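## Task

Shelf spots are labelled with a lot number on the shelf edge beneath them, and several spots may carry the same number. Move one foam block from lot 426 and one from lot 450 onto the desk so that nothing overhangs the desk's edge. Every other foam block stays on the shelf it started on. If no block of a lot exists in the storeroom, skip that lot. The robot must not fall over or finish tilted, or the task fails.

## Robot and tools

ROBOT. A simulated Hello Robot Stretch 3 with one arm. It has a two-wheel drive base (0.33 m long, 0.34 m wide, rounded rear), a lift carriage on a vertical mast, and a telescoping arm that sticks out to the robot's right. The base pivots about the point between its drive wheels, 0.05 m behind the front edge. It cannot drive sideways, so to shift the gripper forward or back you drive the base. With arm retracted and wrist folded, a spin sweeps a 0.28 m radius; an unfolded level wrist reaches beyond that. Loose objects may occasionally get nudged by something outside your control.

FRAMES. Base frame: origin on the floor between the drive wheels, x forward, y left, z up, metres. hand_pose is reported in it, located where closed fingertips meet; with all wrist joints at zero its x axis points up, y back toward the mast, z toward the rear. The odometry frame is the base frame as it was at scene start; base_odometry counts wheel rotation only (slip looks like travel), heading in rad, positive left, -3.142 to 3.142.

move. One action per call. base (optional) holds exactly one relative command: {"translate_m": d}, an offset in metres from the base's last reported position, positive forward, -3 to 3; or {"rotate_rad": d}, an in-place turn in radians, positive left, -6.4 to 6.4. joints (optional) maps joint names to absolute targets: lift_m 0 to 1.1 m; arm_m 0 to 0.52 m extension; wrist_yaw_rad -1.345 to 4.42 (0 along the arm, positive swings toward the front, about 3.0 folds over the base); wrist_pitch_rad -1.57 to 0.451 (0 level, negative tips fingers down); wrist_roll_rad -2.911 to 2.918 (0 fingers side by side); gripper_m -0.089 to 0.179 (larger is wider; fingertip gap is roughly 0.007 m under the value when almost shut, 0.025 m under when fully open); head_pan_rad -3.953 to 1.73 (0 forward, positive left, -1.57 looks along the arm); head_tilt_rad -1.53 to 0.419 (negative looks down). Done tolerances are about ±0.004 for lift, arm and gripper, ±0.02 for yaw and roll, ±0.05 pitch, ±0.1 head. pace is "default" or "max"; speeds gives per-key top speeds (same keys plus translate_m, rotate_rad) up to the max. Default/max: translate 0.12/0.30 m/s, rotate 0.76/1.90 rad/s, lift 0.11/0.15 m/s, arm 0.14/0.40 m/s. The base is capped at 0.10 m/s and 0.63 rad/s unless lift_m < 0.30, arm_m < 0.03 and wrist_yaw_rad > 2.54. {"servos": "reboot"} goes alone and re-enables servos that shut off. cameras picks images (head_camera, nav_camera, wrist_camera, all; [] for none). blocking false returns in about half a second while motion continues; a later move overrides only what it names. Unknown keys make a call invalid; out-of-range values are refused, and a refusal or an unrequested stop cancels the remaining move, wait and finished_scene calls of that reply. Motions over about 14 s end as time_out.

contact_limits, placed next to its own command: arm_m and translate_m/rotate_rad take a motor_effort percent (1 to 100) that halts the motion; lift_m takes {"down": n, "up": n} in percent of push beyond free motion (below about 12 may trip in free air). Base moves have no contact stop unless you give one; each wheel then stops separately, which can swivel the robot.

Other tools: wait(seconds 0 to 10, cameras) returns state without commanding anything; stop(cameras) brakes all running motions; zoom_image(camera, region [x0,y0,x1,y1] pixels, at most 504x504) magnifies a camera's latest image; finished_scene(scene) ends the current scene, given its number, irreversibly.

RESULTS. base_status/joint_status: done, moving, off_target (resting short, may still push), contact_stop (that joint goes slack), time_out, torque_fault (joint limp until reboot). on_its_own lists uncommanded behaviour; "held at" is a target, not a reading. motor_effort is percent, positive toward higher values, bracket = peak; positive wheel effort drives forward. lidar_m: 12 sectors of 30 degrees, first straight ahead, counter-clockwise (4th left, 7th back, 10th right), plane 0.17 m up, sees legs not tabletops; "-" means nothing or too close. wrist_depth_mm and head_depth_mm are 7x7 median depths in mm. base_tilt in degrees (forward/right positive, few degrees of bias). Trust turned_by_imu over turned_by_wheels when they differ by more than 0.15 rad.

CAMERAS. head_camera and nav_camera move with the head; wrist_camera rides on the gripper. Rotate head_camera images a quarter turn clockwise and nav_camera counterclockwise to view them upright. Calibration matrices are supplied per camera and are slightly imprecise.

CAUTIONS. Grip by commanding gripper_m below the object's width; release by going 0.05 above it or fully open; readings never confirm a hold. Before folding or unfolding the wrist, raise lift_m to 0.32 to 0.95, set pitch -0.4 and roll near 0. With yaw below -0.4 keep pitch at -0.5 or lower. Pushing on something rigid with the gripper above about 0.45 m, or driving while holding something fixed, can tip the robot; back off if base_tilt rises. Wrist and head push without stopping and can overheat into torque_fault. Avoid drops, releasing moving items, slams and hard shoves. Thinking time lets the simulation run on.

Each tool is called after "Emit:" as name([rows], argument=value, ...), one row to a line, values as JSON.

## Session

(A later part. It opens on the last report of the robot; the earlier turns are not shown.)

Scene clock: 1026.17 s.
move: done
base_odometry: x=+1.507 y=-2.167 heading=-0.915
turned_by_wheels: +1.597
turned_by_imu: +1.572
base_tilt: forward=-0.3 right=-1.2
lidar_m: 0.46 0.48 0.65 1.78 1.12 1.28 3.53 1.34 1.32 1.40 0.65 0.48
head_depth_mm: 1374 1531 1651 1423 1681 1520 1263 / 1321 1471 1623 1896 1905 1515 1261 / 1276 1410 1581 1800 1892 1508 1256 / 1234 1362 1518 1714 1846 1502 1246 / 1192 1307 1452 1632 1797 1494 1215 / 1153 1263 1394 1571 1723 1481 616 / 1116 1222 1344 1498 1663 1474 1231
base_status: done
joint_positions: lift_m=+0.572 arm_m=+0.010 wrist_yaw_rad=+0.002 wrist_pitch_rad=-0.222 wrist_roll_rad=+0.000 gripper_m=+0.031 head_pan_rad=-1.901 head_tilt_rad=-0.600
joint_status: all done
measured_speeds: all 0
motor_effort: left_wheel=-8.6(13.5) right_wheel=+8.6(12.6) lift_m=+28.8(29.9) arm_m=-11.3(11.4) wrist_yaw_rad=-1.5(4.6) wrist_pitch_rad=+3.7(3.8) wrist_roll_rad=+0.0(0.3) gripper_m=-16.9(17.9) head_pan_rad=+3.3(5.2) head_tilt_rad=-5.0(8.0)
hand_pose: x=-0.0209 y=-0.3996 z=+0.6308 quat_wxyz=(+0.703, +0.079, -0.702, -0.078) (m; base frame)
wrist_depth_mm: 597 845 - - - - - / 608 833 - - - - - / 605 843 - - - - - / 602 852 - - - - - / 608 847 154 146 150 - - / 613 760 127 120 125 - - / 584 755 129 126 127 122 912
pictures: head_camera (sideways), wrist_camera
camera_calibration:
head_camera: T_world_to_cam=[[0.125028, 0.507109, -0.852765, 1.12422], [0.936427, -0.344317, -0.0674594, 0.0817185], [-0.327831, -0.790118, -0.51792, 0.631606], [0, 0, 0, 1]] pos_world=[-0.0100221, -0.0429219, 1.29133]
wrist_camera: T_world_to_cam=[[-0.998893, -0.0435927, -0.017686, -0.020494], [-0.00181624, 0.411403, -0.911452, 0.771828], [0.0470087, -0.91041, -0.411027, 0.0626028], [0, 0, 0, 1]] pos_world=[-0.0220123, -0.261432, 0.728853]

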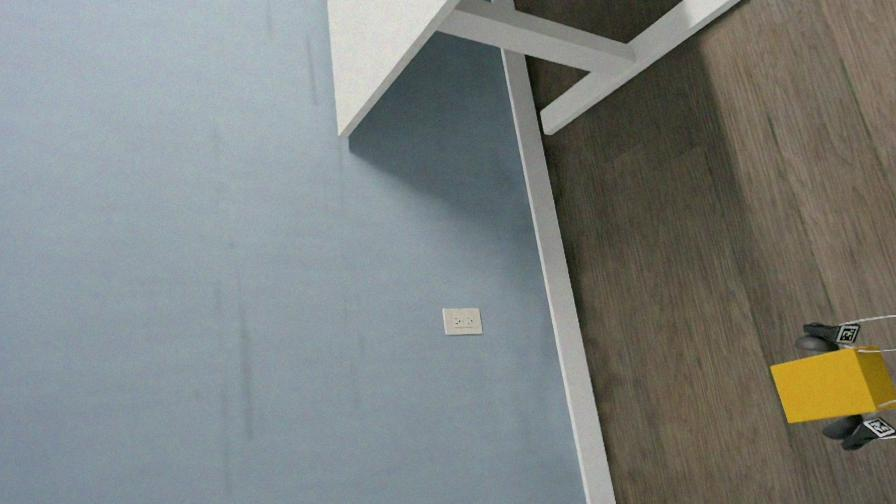

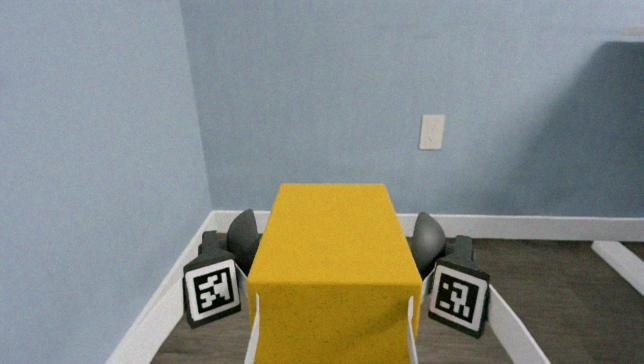

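Emit:
move(base={"translate_m": -1.3}, joints={"lift_m": 0.79, "head_pan_rad": -1.57, "head_tilt_rad": -0.6}, cameras=[])

Emit:
move(base={"translate_m": -0.12}, cameras=["head_camera", "nav_camera"])

Scene clock: 1051.93 s.
move: done
base_odometry: x=+0.714 y=-1.137 heading=-0.915
turned_by_wheels: +0.000
turned_by_imu: -0.001
base_tilt: forward=-0.3 right=-1.4
lidar_m: 1.75 1.82 0.93 0.90 0.93 1.28 2.54 1.95 0.81 0.92 1.00 1.82
head_depth_mm: 1161 1276 1416 1151 848 1483 1297 / 1161 1282 1424 1137 845 1434 1293 / 1160 1279 1408 1127 837 1426 1168 / 1163 1280 1401 1116 830 497 338 / 1161 1276 1392 1105 854 1447 1236 / 1158 1273 1397 1100 849 1442 1237 / 1157 1276 1395 1083 844 1434 1207
base_status: done
joint_positions: lift_m=+0.790 arm_m=+0.010 wrist_yaw_rad=+0.002 wrist_pitch_rad=-0.222 wrist_roll_rad=+0.000 gripper_m=+0.031 head_pan_rad=-1.570 head_tilt_rad=-0.600
joint_status: all done
measured_speeds: all 0
motor_effort: left_wheel=-7.9(12.4) right_wheel=-3.4(12.2) lift_m=+24.6(32.9) arm_m=-10.4(12.7) wrist_yaw_rad=-2.6(4.5) wrist_pitch_rad=+3.6(3.8) wrist_roll_rad=+0.1(0.4) gripper_m=-17.0(18.0) head_pan_rad=-3.3(6.0) head_tilt_rad=-2.6(7.1)
hand_pose: x=-0.0209 y=-0.3996 z=+0.8488 quat_wxyz=(+0.703, +0.079, -0.702, -0.078) (m; base frame)
wrist_depth_mm: - - - - - - - / - - - - - - - / - 945 857 851 835 841 831 / 567 566 564 558 557 557 555 / 448 444 154 146 149 416 413 / - - 126 120 125 395 - / - - 124 126 127 122 -
pictures: none
No camera images: "cameras" was empty.

Scene clock: 1054.23 s.
move: done
base_odometry: x=+0.641 y=-1.042 heading=-0.915
turned_by_wheels: +0.000
turned_by_imu: -0.001
base_tilt: forward=-0.3 right=-1.2
lidar_m: 1.88 1.94 0.93 0.90 0.93 1.28 2.43 1.96 0.77 0.92 1.05 1.95
head_depth_mm: 1167 1281 1424 1148 848 1527 1297 / 1160 1280 1418 1139 846 1472 1292 / 1165 1272 1408 1125 836 1161 1167 / 1159 1273 1398 1116 829 495 338 / 1161 1280 1400 1105 854 1450 1241 / 1161 1271 1400 1096 849 1478 1236 / 1159 1277 1393 1086 845 1401 1230
base_status: done
joint_positions: lift_m=+0.790 arm_m=+0.010 wrist_yaw_rad=+0.002 wrist_pitch_rad=-0.222 wrist_roll_rad=+0.000 gripper_m=+0.031 head_pan_rad=-1.570 head_tilt_rad=-0.600
joint_status: not commanded
measured_speeds: all 0
motor_effort: left_wheel=-3.0(11.2) right_wheel=-8.2(12.3) lift_m=+24.9(25.4) arm_m=-10.7(11.4) wrist_yaw_rad=-2.1(4.0) wrist_pitch_rad=+3.6(3.7) wrist_roll_rad=-0.1(0.3) gripper_m=-17.1(17.7) head_pan_rad=-2.7(3.6) head_tilt_rad=-2.4(3.0)
hand_pose: x=-0.0209 y=-0.3996 z=+0.8488 quat_wxyz=(+0.703, +0.079, -0.702, -0.078) (m; base frame)
wrist_depth_mm: - - - - - - - / - - - - - - - / - 859 853 853 833 832 811 / 571 565 563 562 557 551 553 / 443 441 154 147 149 417 412 / - - 126 120 125 394 - / - - 127 126 127 122 -
pictures: head_camera (sideways), nav_camera (sideways)
camera_calibration:
head_camera: T_world_to_cam=[[-0.0466917, 0.520203, -0.852765, 1.12527], [0.9975, -0.0210534, -0.0674594, 0.081346], [-0.0530462, -0.853783, -0.51792, 0.62993], [0, 0, 0, 1]] pos_world=[0.00481344, -0.0458318, 1.29133]
nav_camera: T_world_to_cam=[[0.0174682, -0.542751, 0.839712, -1.04962], [-0.999789, -0.0185369, 0.00881681, 0.0447989], [0.0107804, -0.839689, -0.54296, 0.659778], [0, 0, 0, 1]] pos_world=[0.0560118, -0.014843, 1.23922]

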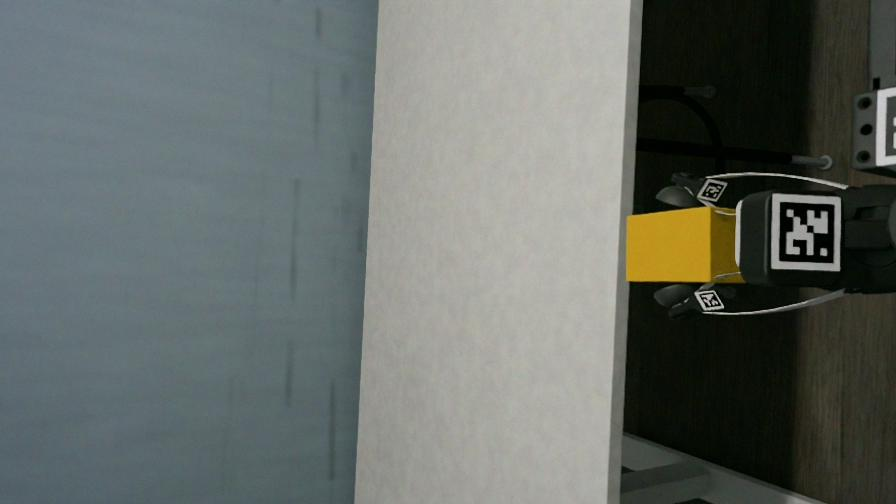

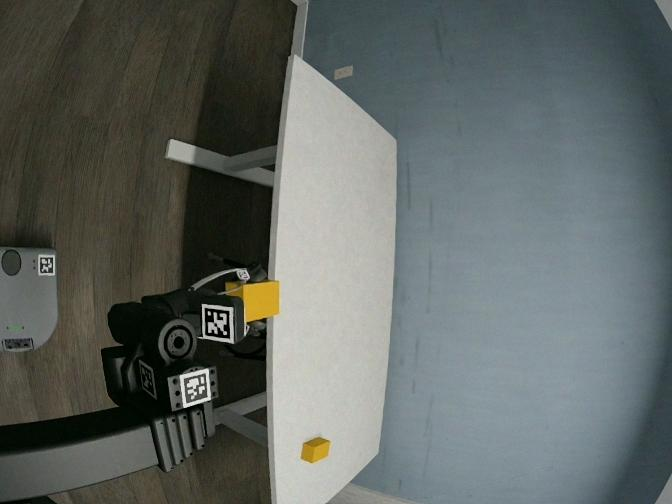

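Emit:
move(joints={"arm_m": 0.37}, cameras=[])

Emit:
move(joints={"lift_m": 0.697}, speeds={"lift_m": 0.06}, cameras=["wrist_camera", "head_camera"])

Scene clock: 1071.00 s.
move: done
base_odometry: x=+0.641 y=-1.042 heading=-0.915
turned_by_wheels: +0.000
turned_by_imu: +0.000
base_tilt: forward=-0.3 right=-1.1
lidar_m: 1.87 1.95 0.93 0.90 0.93 1.27 2.42 1.97 0.77 0.92 1.05 1.94
head_depth_mm: 1165 1285 1423 1152 849 1446 299 / 1157 1273 1423 1136 423 355 1176 / 1159 1276 1403 568 777 1466 1253 / 1157 1273 1395 832 775 1460 1250 / 1158 1276 1396 1107 856 1494 1243 / 1159 1272 1395 1092 849 1480 1237 / 1160 1274 1404 1084 843 1396 1228
base_status: not commanded
joint_positions: lift_m=+0.790 arm_m=+0.370 wrist_yaw_rad=+0.002 wrist_pitch_rad=-0.222 wrist_roll_rad=+0.000 gripper_m=+0.031 head_pan_rad=-1.570 head_tilt_rad=-0.600
joint_status: all done
measured_speeds: all 0
motor_effort: left_wheel=-3.1(4.0) right_wheel=-7.7(8.8) lift_m=+25.9(26.1) arm_m=+13.0(14.4) wrist_yaw_rad=-3.0(4.6) wrist_pitch_rad=+3.6(3.8) wrist_roll_rad=+0.1(0.3) gripper_m=-17.3(17.8) head_pan_rad=-3.0(3.6) head_tilt_rad=-1.2(2.3)
hand_pose: x=-0.0209 y=-0.7596 z=+0.8488 quat_wxyz=(+0.703, +0.079, -0.702, -0.078) (m; base frame)
wrist_depth_mm: 755 745 740 728 724 716 705 / 808 794 783 773 768 754 737 / 851 833 806 801 790 786 787 / 561 563 560 559 545 555 538 / 419 417 152 147 149 410 410 / 336 334 126 119 125 317 330 / 288 111 130 126 127 120 276
pictures: none
No camera images: "cameras" was empty.

Scene clock: 1073.13 s.
move: done
base_odometry: x=+0.641 y=-1.042 heading=-0.915
turned_by_wheels: +0.000
turned_by_imu: +0.000
base_tilt: forward=-0.2 right=-1.2
lidar_m: 1.87 1.94 0.93 0.90 0.93 1.27 2.41 1.96 0.77 0.91 1.04 1.94
head_depth_mm: 1162 1277 1419 1146 850 1524 1263 / 1161 1279 1423 1140 846 457 376 / 1162 1280 1404 1127 596 1462 1252 / 1164 1273 1396 1115 624 1466 1249 / 1159 1276 1399 1105 856 1490 1241 / 1159 1273 1397 1094 851 1481 1234 / 1156 1272 1396 1085 843 1388 1229
base_status: not commanded
joint_positions: lift_m=+0.697 arm_m=+0.370 wrist_yaw_rad=+0.002 wrist_pitch_rad=-0.222 wrist_roll_rad=+0.000 gripper_m=+0.031 head_pan_rad=-1.570 head_tilt_rad=-0.600
joint_status: all done
measured_speeds: all 0
motor_effort: left_wheel=-3.4(3.8) right_wheel=-7.4(8.7) lift_m=+23.2(26.9) arm_m=+11.3(13.2) wrist_yaw_rad=-3.4(4.1) wrist_pitch_rad=+3.7(3.7) wrist_roll_rad=+0.0(0.3) gripper_m=-17.2(17.8) head_pan_rad=-2.4(3.4) head_tilt_rad=-1.3(1.8)
hand_pose: x=-0.0209 y=-0.7596 z=+0.7558 quat_wxyz=(+0.703, +0.079, -0.702, -0.078) (m; base frame)
wrist_depth_mm: 752 747 736 734 721 709 705 / 798 789 761 759 749 752 733 / 496 489 487 481 480 478 479 / 327 328 326 321 322 321 317 / 245 244 154 147 150 240 240 / 196 195 127 120 125 185 192 / 163 120 152 126 127 120 160
pictures: head_camera (sideways), wrist_camera
camera_calibration:
head_camera: T_world_to_cam=[[-0.0466643, 0.520206, -0.852765, 1.12527], [0.997499, -0.0211058, -0.0674594, 0.081346], [-0.0530911, -0.85378, -0.51792, 0.62993], [0, 0, 0, 1]] pos_world=[0.00481103, -0.0458318, 1.29133]
wrist_camera: T_world_to_cam=[[-0.998893, -0.0435924, -0.0176862, -0.033976], [-0.00181597, 0.411403, -0.911452, 1.03386], [0.0470085, -0.91041, -0.411027, -0.21376], [0, 0, 0, 1]] pos_world=[-0.0220124, -0.621425, 0.853854]

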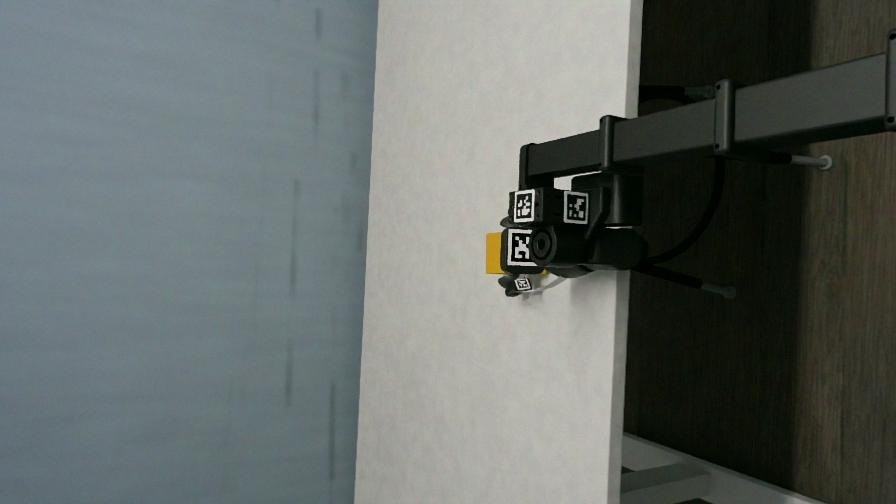

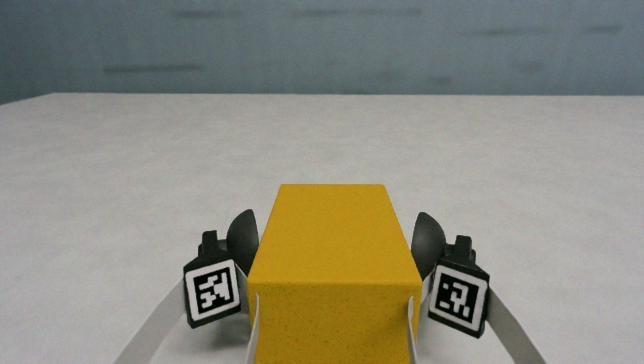

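Emit:
move(joints={"lift_m": 0.688}, speeds={"lift_m": 0.02}, contact_limits={"lift_m": {"down": 15}}, cameras=[])

Emit:
move(joints={"lift_m": 0.685}, speeds={"lift_m": 0.02}, contact_limits={"lift_m": {"down": 15}}, cameras=["wrist_camera"])

Scene clock: 1082.67 s.
move: done
base_odometry: x=+0.641 y=-1.042 heading=-0.915
turned_by_wheels: +0.000
turned_by_imu: +0.000
base_tilt: forward=-0.3 right=-1.2
lidar_m: 1.87 1.94 0.94 0.90 0.93 1.28 2.43 1.96 0.77 0.92 1.05 1.94
head_depth_mm: 1164 1280 1420 1150 851 1527 1267 / 1159 1279 1422 1139 843 481 385 / 1161 1273 1401 1130 597 1419 1257 / 1159 1279 1393 1116 626 1460 1246 / 1162 1274 1397 1103 856 1491 1238 / 1157 1277 1392 1093 850 1482 1233 / 1161 1274 1388 1082 845 1392 1225
base_status: not commanded
joint_positions: lift_m=+0.688 arm_m=+0.370 wrist_yaw_rad=+0.002 wrist_pitch_rad=-0.220 wrist_roll_rad=+0.000 gripper_m=+0.031 head_pan_rad=-1.570 head_tilt_rad=-0.600
joint_status: all done
measured_speeds: all 0
motor_effort: left_wheel=-3.6(3.8) right_wheel=-7.6(8.6) lift_m=+22.9(25.5) arm_m=+8.6(9.5) wrist_yaw_rad=-1.7(3.5) wrist_pitch_rad=+3.3(3.7) wrist_roll_rad=-0.1(0.3) gripper_m=-16.9(17.7) head_pan_rad=-2.8(3.3) head_tilt_rad=-0.4(0.8)
contact_limits: lift_m down 15 (down: maximum 72; up: maximum 65)
hand_pose: x=-0.0209 y=-0.7597 z=+0.7472 quat_wxyz=(+0.703, +0.079, -0.702, -0.077) (m; base frame)
wrist_depth_mm: 753 739 732 715 715 698 702 / 793 786 767 768 755 743 726 / 465 461 460 459 448 449 448 / 308 307 304 191 302 301 298 / 229 229 155 144 149 225 225 / 183 183 127 120 125 174 180 / 157 111 142 128 129 122 150
pictures: none
No camera images: "cameras" was empty.

Scene clock: 1083.20 s.
move: done
base_odometry: x=+0.641 y=-1.042 heading=-0.915
turned_by_wheels: +0.000
turned_by_imu: +0.000
base_tilt: forward=-0.4 right=-1.1
lidar_m: 1.87 1.95 0.93 0.90 0.93 1.27 2.42 1.96 0.77 0.92 1.05 1.94
head_depth_mm: 1164 1278 1419 1149 853 1525 1268 / 1162 1281 1422 1138 845 485 387 / 1160 1281 1402 1124 598 1388 1251 / 1159 1279 1394 1112 629 1446 1247 / 1159 1271 1391 1102 854 1485 1239 / 1159 1275 1399 1095 849 1480 1238 / 1157 1273 1388 1083 843 1397 1230
base_status: not commanded
joint_positions: lift_m=+0.685 arm_m=+0.370 wrist_yaw_rad=+0.002 wrist_pitch_rad=-0.209 wrist_roll_rad=+0.000 gripper_m=+0.031 head_pan_rad=-1.570 head_tilt_rad=-0.600
joint_status: all done
measured_speeds: all 0
motor_effort: left_wheel=-3.2(3.7) right_wheel=-8.1(8.6) lift_m=+21.9(25.0) arm_m=+8.6(8.9) wrist_yaw_rad=-2.9(3.9) wrist_pitch_rad=+1.2(3.2) wrist_roll_rad=-0.2(0.3) gripper_m=-17.1(17.5) head_pan_rad=-2.4(3.0) head_tilt_rad=+0.5(0.9)
contact_limits: lift_m down 15 (down: maximum 72; up: maximum 65)
hand_pose: x=-0.0209 y=-0.7606 z=+0.7470 quat_wxyz=(+0.704, +0.075, -0.703, -0.073) (m; base frame)
wrist_depth_mm: 753 744 738 733 718 713 700 / 797 783 770 766 759 735 728 / 483 480 479 473 467 458 457 / 313 310 310 193 308 306 302 / 232 231 154 144 149 227 226 / 183 183 127 119 125 173 180 / 157 111 142 127 129 120 150
pictures: wrist_camera
camera_calibration:
wrist_camera: T_world_to_cam=[[-0.998892, -0.0438305, -0.0171463, -0.0347556], [-0.00179172, 0.399461, -0.916749, 1.02114], [0.0470308, -0.915702, -0.399097, -0.231245], [0, 0, 0, 1]] pos_world=[-0.0220118, -0.621179, 0.843241]

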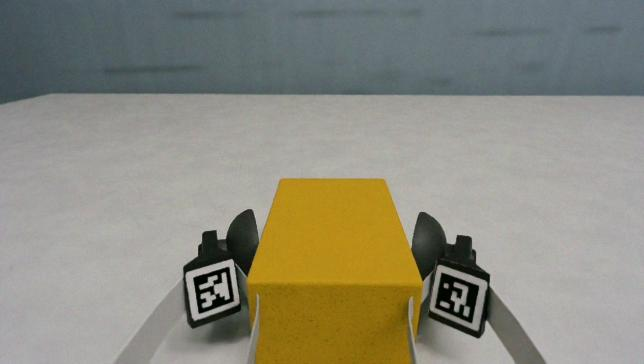

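Emit:
move(joints={"gripper_m": 0.179}, cameras=[])

Emit:
move(joints={"lift_m": 0.82}, cameras=[])

Emit:
move(joints={"arm_m": 0.0, "head_pan_rad": -1.75, "head_tilt_rad": -0.6}, cameras=["head_camera", "nav_camera"])

Scene clock: 1092.43 s.
move: done
base_odometry: x=+0.641 y=-1.042 heading=-0.915
turned_by_wheels: +0.000
turned_by_imu: +0.000
base_tilt: forward=-0.4 right=-1.2
lidar_m: 1.87 1.94 0.93 0.90 0.93 1.28 2.42 1.96 0.77 0.92 1.05 1.94
head_depth_mm: 1166 1281 1423 1152 848 1522 1266 / 1162 1273 1424 1137 843 485 387 / 1160 1275 1404 1127 598 1399 1249 / 1157 1281 1393 1117 629 1450 1249 / 1155 1272 1400 1106 855 1491 1240 / 1159 1270 1395 1092 851 1479 1231 / 1157 1268 1386 1083 845 1392 1230
base_status: not commanded
joint_positions: lift_m=+0.685 arm_m=+0.370 wrist_yaw_rad=+0.002 wrist_pitch_rad=-0.213 wrist_roll_rad=+0.000 gripper_m=+0.179 head_pan_rad=-1.570 head_tilt_rad=-0.600
joint_status: all done
measured_speeds: all 0
motor_effort: left_wheel=-3.7(3.8) right_wheel=-7.0(8.6) lift_m=+28.1(28.5) arm_m=+5.5(7.0) wrist_yaw_rad=-3.5(4.1) wrist_pitch_rad=+2.0(2.1) wrist_roll_rad=+0.2(0.3) gripper_m=+0.6(84.3) head_pan_rad=-2.2(3.0) head_tilt_rad=+1.6(1.6)
contact_limits: lift_m down 15 (down: maximum 72; up: maximum 65)
hand_pose: x=-0.0209 y=-0.7603 z=+0.7459 quat_wxyz=(+0.704, +0.076, -0.703, -0.075) (m; base frame)
wrist_depth_mm: 755 750 731 725 722 712 705 / 789 782 765 756 751 738 742 / 469 464 461 462 453 449 448 / 306 306 304 189 299 299 297 / 228 227 226 141 203 223 223 / 119 140 167 119 122 178 121 / 118 141 145 127 130 149 110
pictures: none
No camera images: "cameras" was empty.

Scene clock: 1094.50 s.
move: done
base_odometry: x=+0.641 y=-1.042 heading=-0.915
turned_by_wheels: +0.000
turned_by_imu: +0.000
base_tilt: forward=-0.5 right=-1.2
lidar_m: 1.87 1.94 0.93 0.90 0.93 1.28 2.43 1.96 0.77 0.92 1.05 1.95
head_depth_mm: 1162 1282 1420 1149 849 308 - / 1161 1277 1422 1089 391 368 1227 / 1162 1276 1399 532 781 1465 1255 / 1156 1275 1399 628 800 1454 1245 / 1161 1276 1396 1053 854 1487 1240 / 1162 1278 1391 1094 851 1482 1237 / 1159 1277 1391 1079 846 1399 1235
base_status: not commanded
joint_positions: lift_m=+0.820 arm_m=+0.370 wrist_yaw_rad=+0.002 wrist_pitch_rad=-0.214 wrist_roll_rad=+0.000 gripper_m=+0.179 head_pan_rad=-1.570 head_tilt_rad=-0.600
joint_status: all done
measured_speeds: all 0
motor_effort: left_wheel=-3.6(3.8) right_wheel=-7.9(8.5) lift_m=+29.3(32.4) arm_m=+3.3(5.5) wrist_yaw_rad=-2.8(3.7) wrist_pitch_rad=+2.1(2.2) wrist_roll_rad=-0.1(0.5) gripper_m=+0.6(1.1) head_pan_rad=-1.7(3.2) head_tilt_rad=+1.6(1.7)
hand_pose: x=-0.0209 y=-0.7602 z=+0.8807 quat_wxyz=(+0.704, +0.077, -0.703, -0.075) (m; base frame)
wrist_depth_mm: 750 745 740 727 725 704 703 / 799 786 778 764 763 737 734 / 870 833 838 823 806 803 784 / 648 652 643 647 639 634 633 / 483 484 477 479 478 473 474 / 119 142 383 380 381 363 121 / 118 309 318 317 316 316 110
pictures: none
No camera images: "cameras" was empty.

Scene clock: 1098.43 s.
move: done
base_odometry: x=+0.641 y=-1.042 heading=-0.915
turned_by_wheels: +0.000
turned_by_imu: +0.000
base_tilt: forward=-0.2 right=-1.2
lidar_m: 1.87 1.94 0.93 0.90 0.93 1.28 2.43 1.96 0.77 0.92 1.05 1.95
head_depth_mm: 1251 1388 1529 1147 918 1485 1335 / 1232 1354 1493 1140 911 1516 1325 / 1208 1329 1455 1128 869 1427 1322 / 1181 1301 1427 1117 861 1419 347 / 1162 1277 1399 1103 852 1262 315 / 1135 1245 1368 1096 819 1481 1182 / 1119 1226 1340 1078 816 1396 1227
base_status: not commanded
joint_positions: lift_m=+0.820 arm_m=+0.001 wrist_yaw_rad=+0.002 wrist_pitch_rad=-0.214 wrist_roll_rad=+0.000 gripper_m=+0.179 head_pan_rad=-1.750 head_tilt_rad=-0.600
joint_status: all done
measured_speeds: all 0
motor_effort: left_wheel=-3.2(4.0) right_wheel=-7.3(8.4) lift_m=+25.1(30.0) arm_m=-12.6(14.0) wrist_yaw_rad=-2.4(3.8) wrist_pitch_rad=+2.1(2.3) wrist_roll_rad=+0.1(0.3) gripper_m=+0.9(1.1) head_pan_rad=+2.8(5.1) head_tilt_rad=+1.6(3.0)
hand_pose: x=-0.0209 y=-0.3908 z=+0.8807 quat_wxyz=(+0.704, +0.077, -0.703, -0.075) (m; base frame)
wrist_depth_mm: - - - - - - - / - - - - - - - / - - 996 996 996 983 970 / 662 651 648 607 642 642 641 / 491 490 480 484 484 483 476 / 119 141 - - 670 414 121 / 118 - - - - - 108
pictures: head_camera (sideways), nav_camera (sideways)
camera_calibration:
head_camera: T_world_to_cam=[[0.0474317, 0.520136, -0.852765, 1.12469], [0.977524, -0.199741, -0.0674594, 0.0814679], [-0.20542, -0.830399, -0.51792, 0.63086], [0, 0, 0, 1]] pos_world=[-0.0033915, -0.0448567, 1.29133]
nav_camera: T_world_to_cam=[[-0.0802274, -0.537073, 0.839712, -1.04902], [-0.986882, 0.161205, 0.00881681, 0.0447202], [-0.140101, -0.827989, -0.54296, 0.660698], [0, 0, 0, 1]] pos_world=[0.0525374, -0.0235601, 1.23922]

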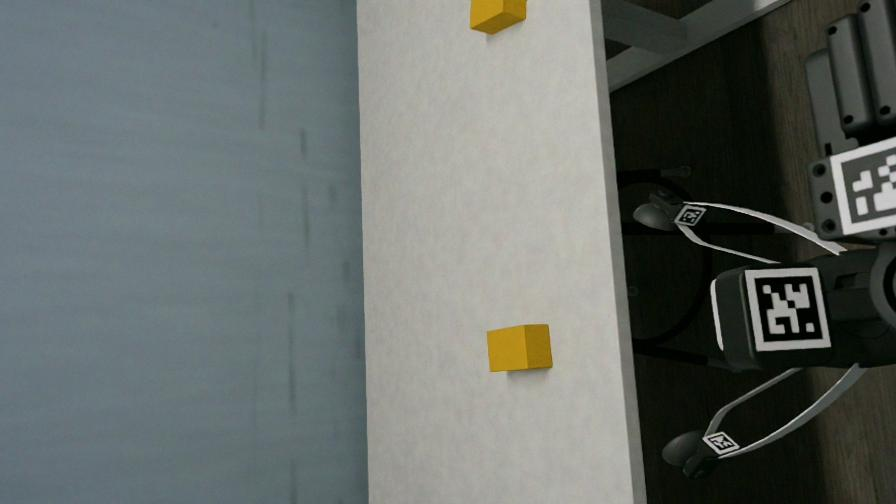

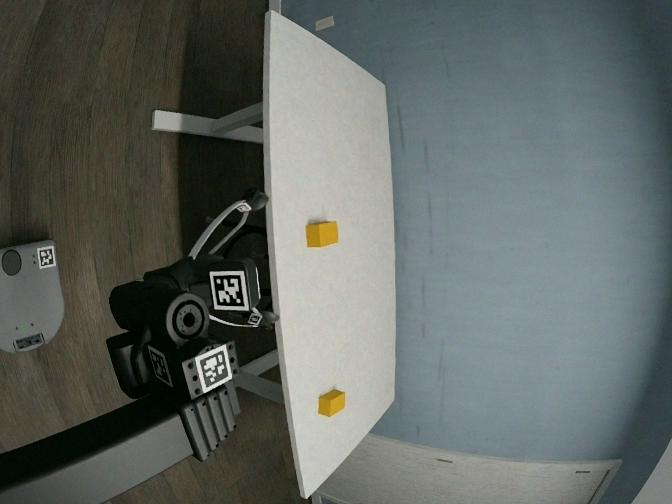

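Emit:
finished_scene(scene=3)

The scene is finished: the task was done.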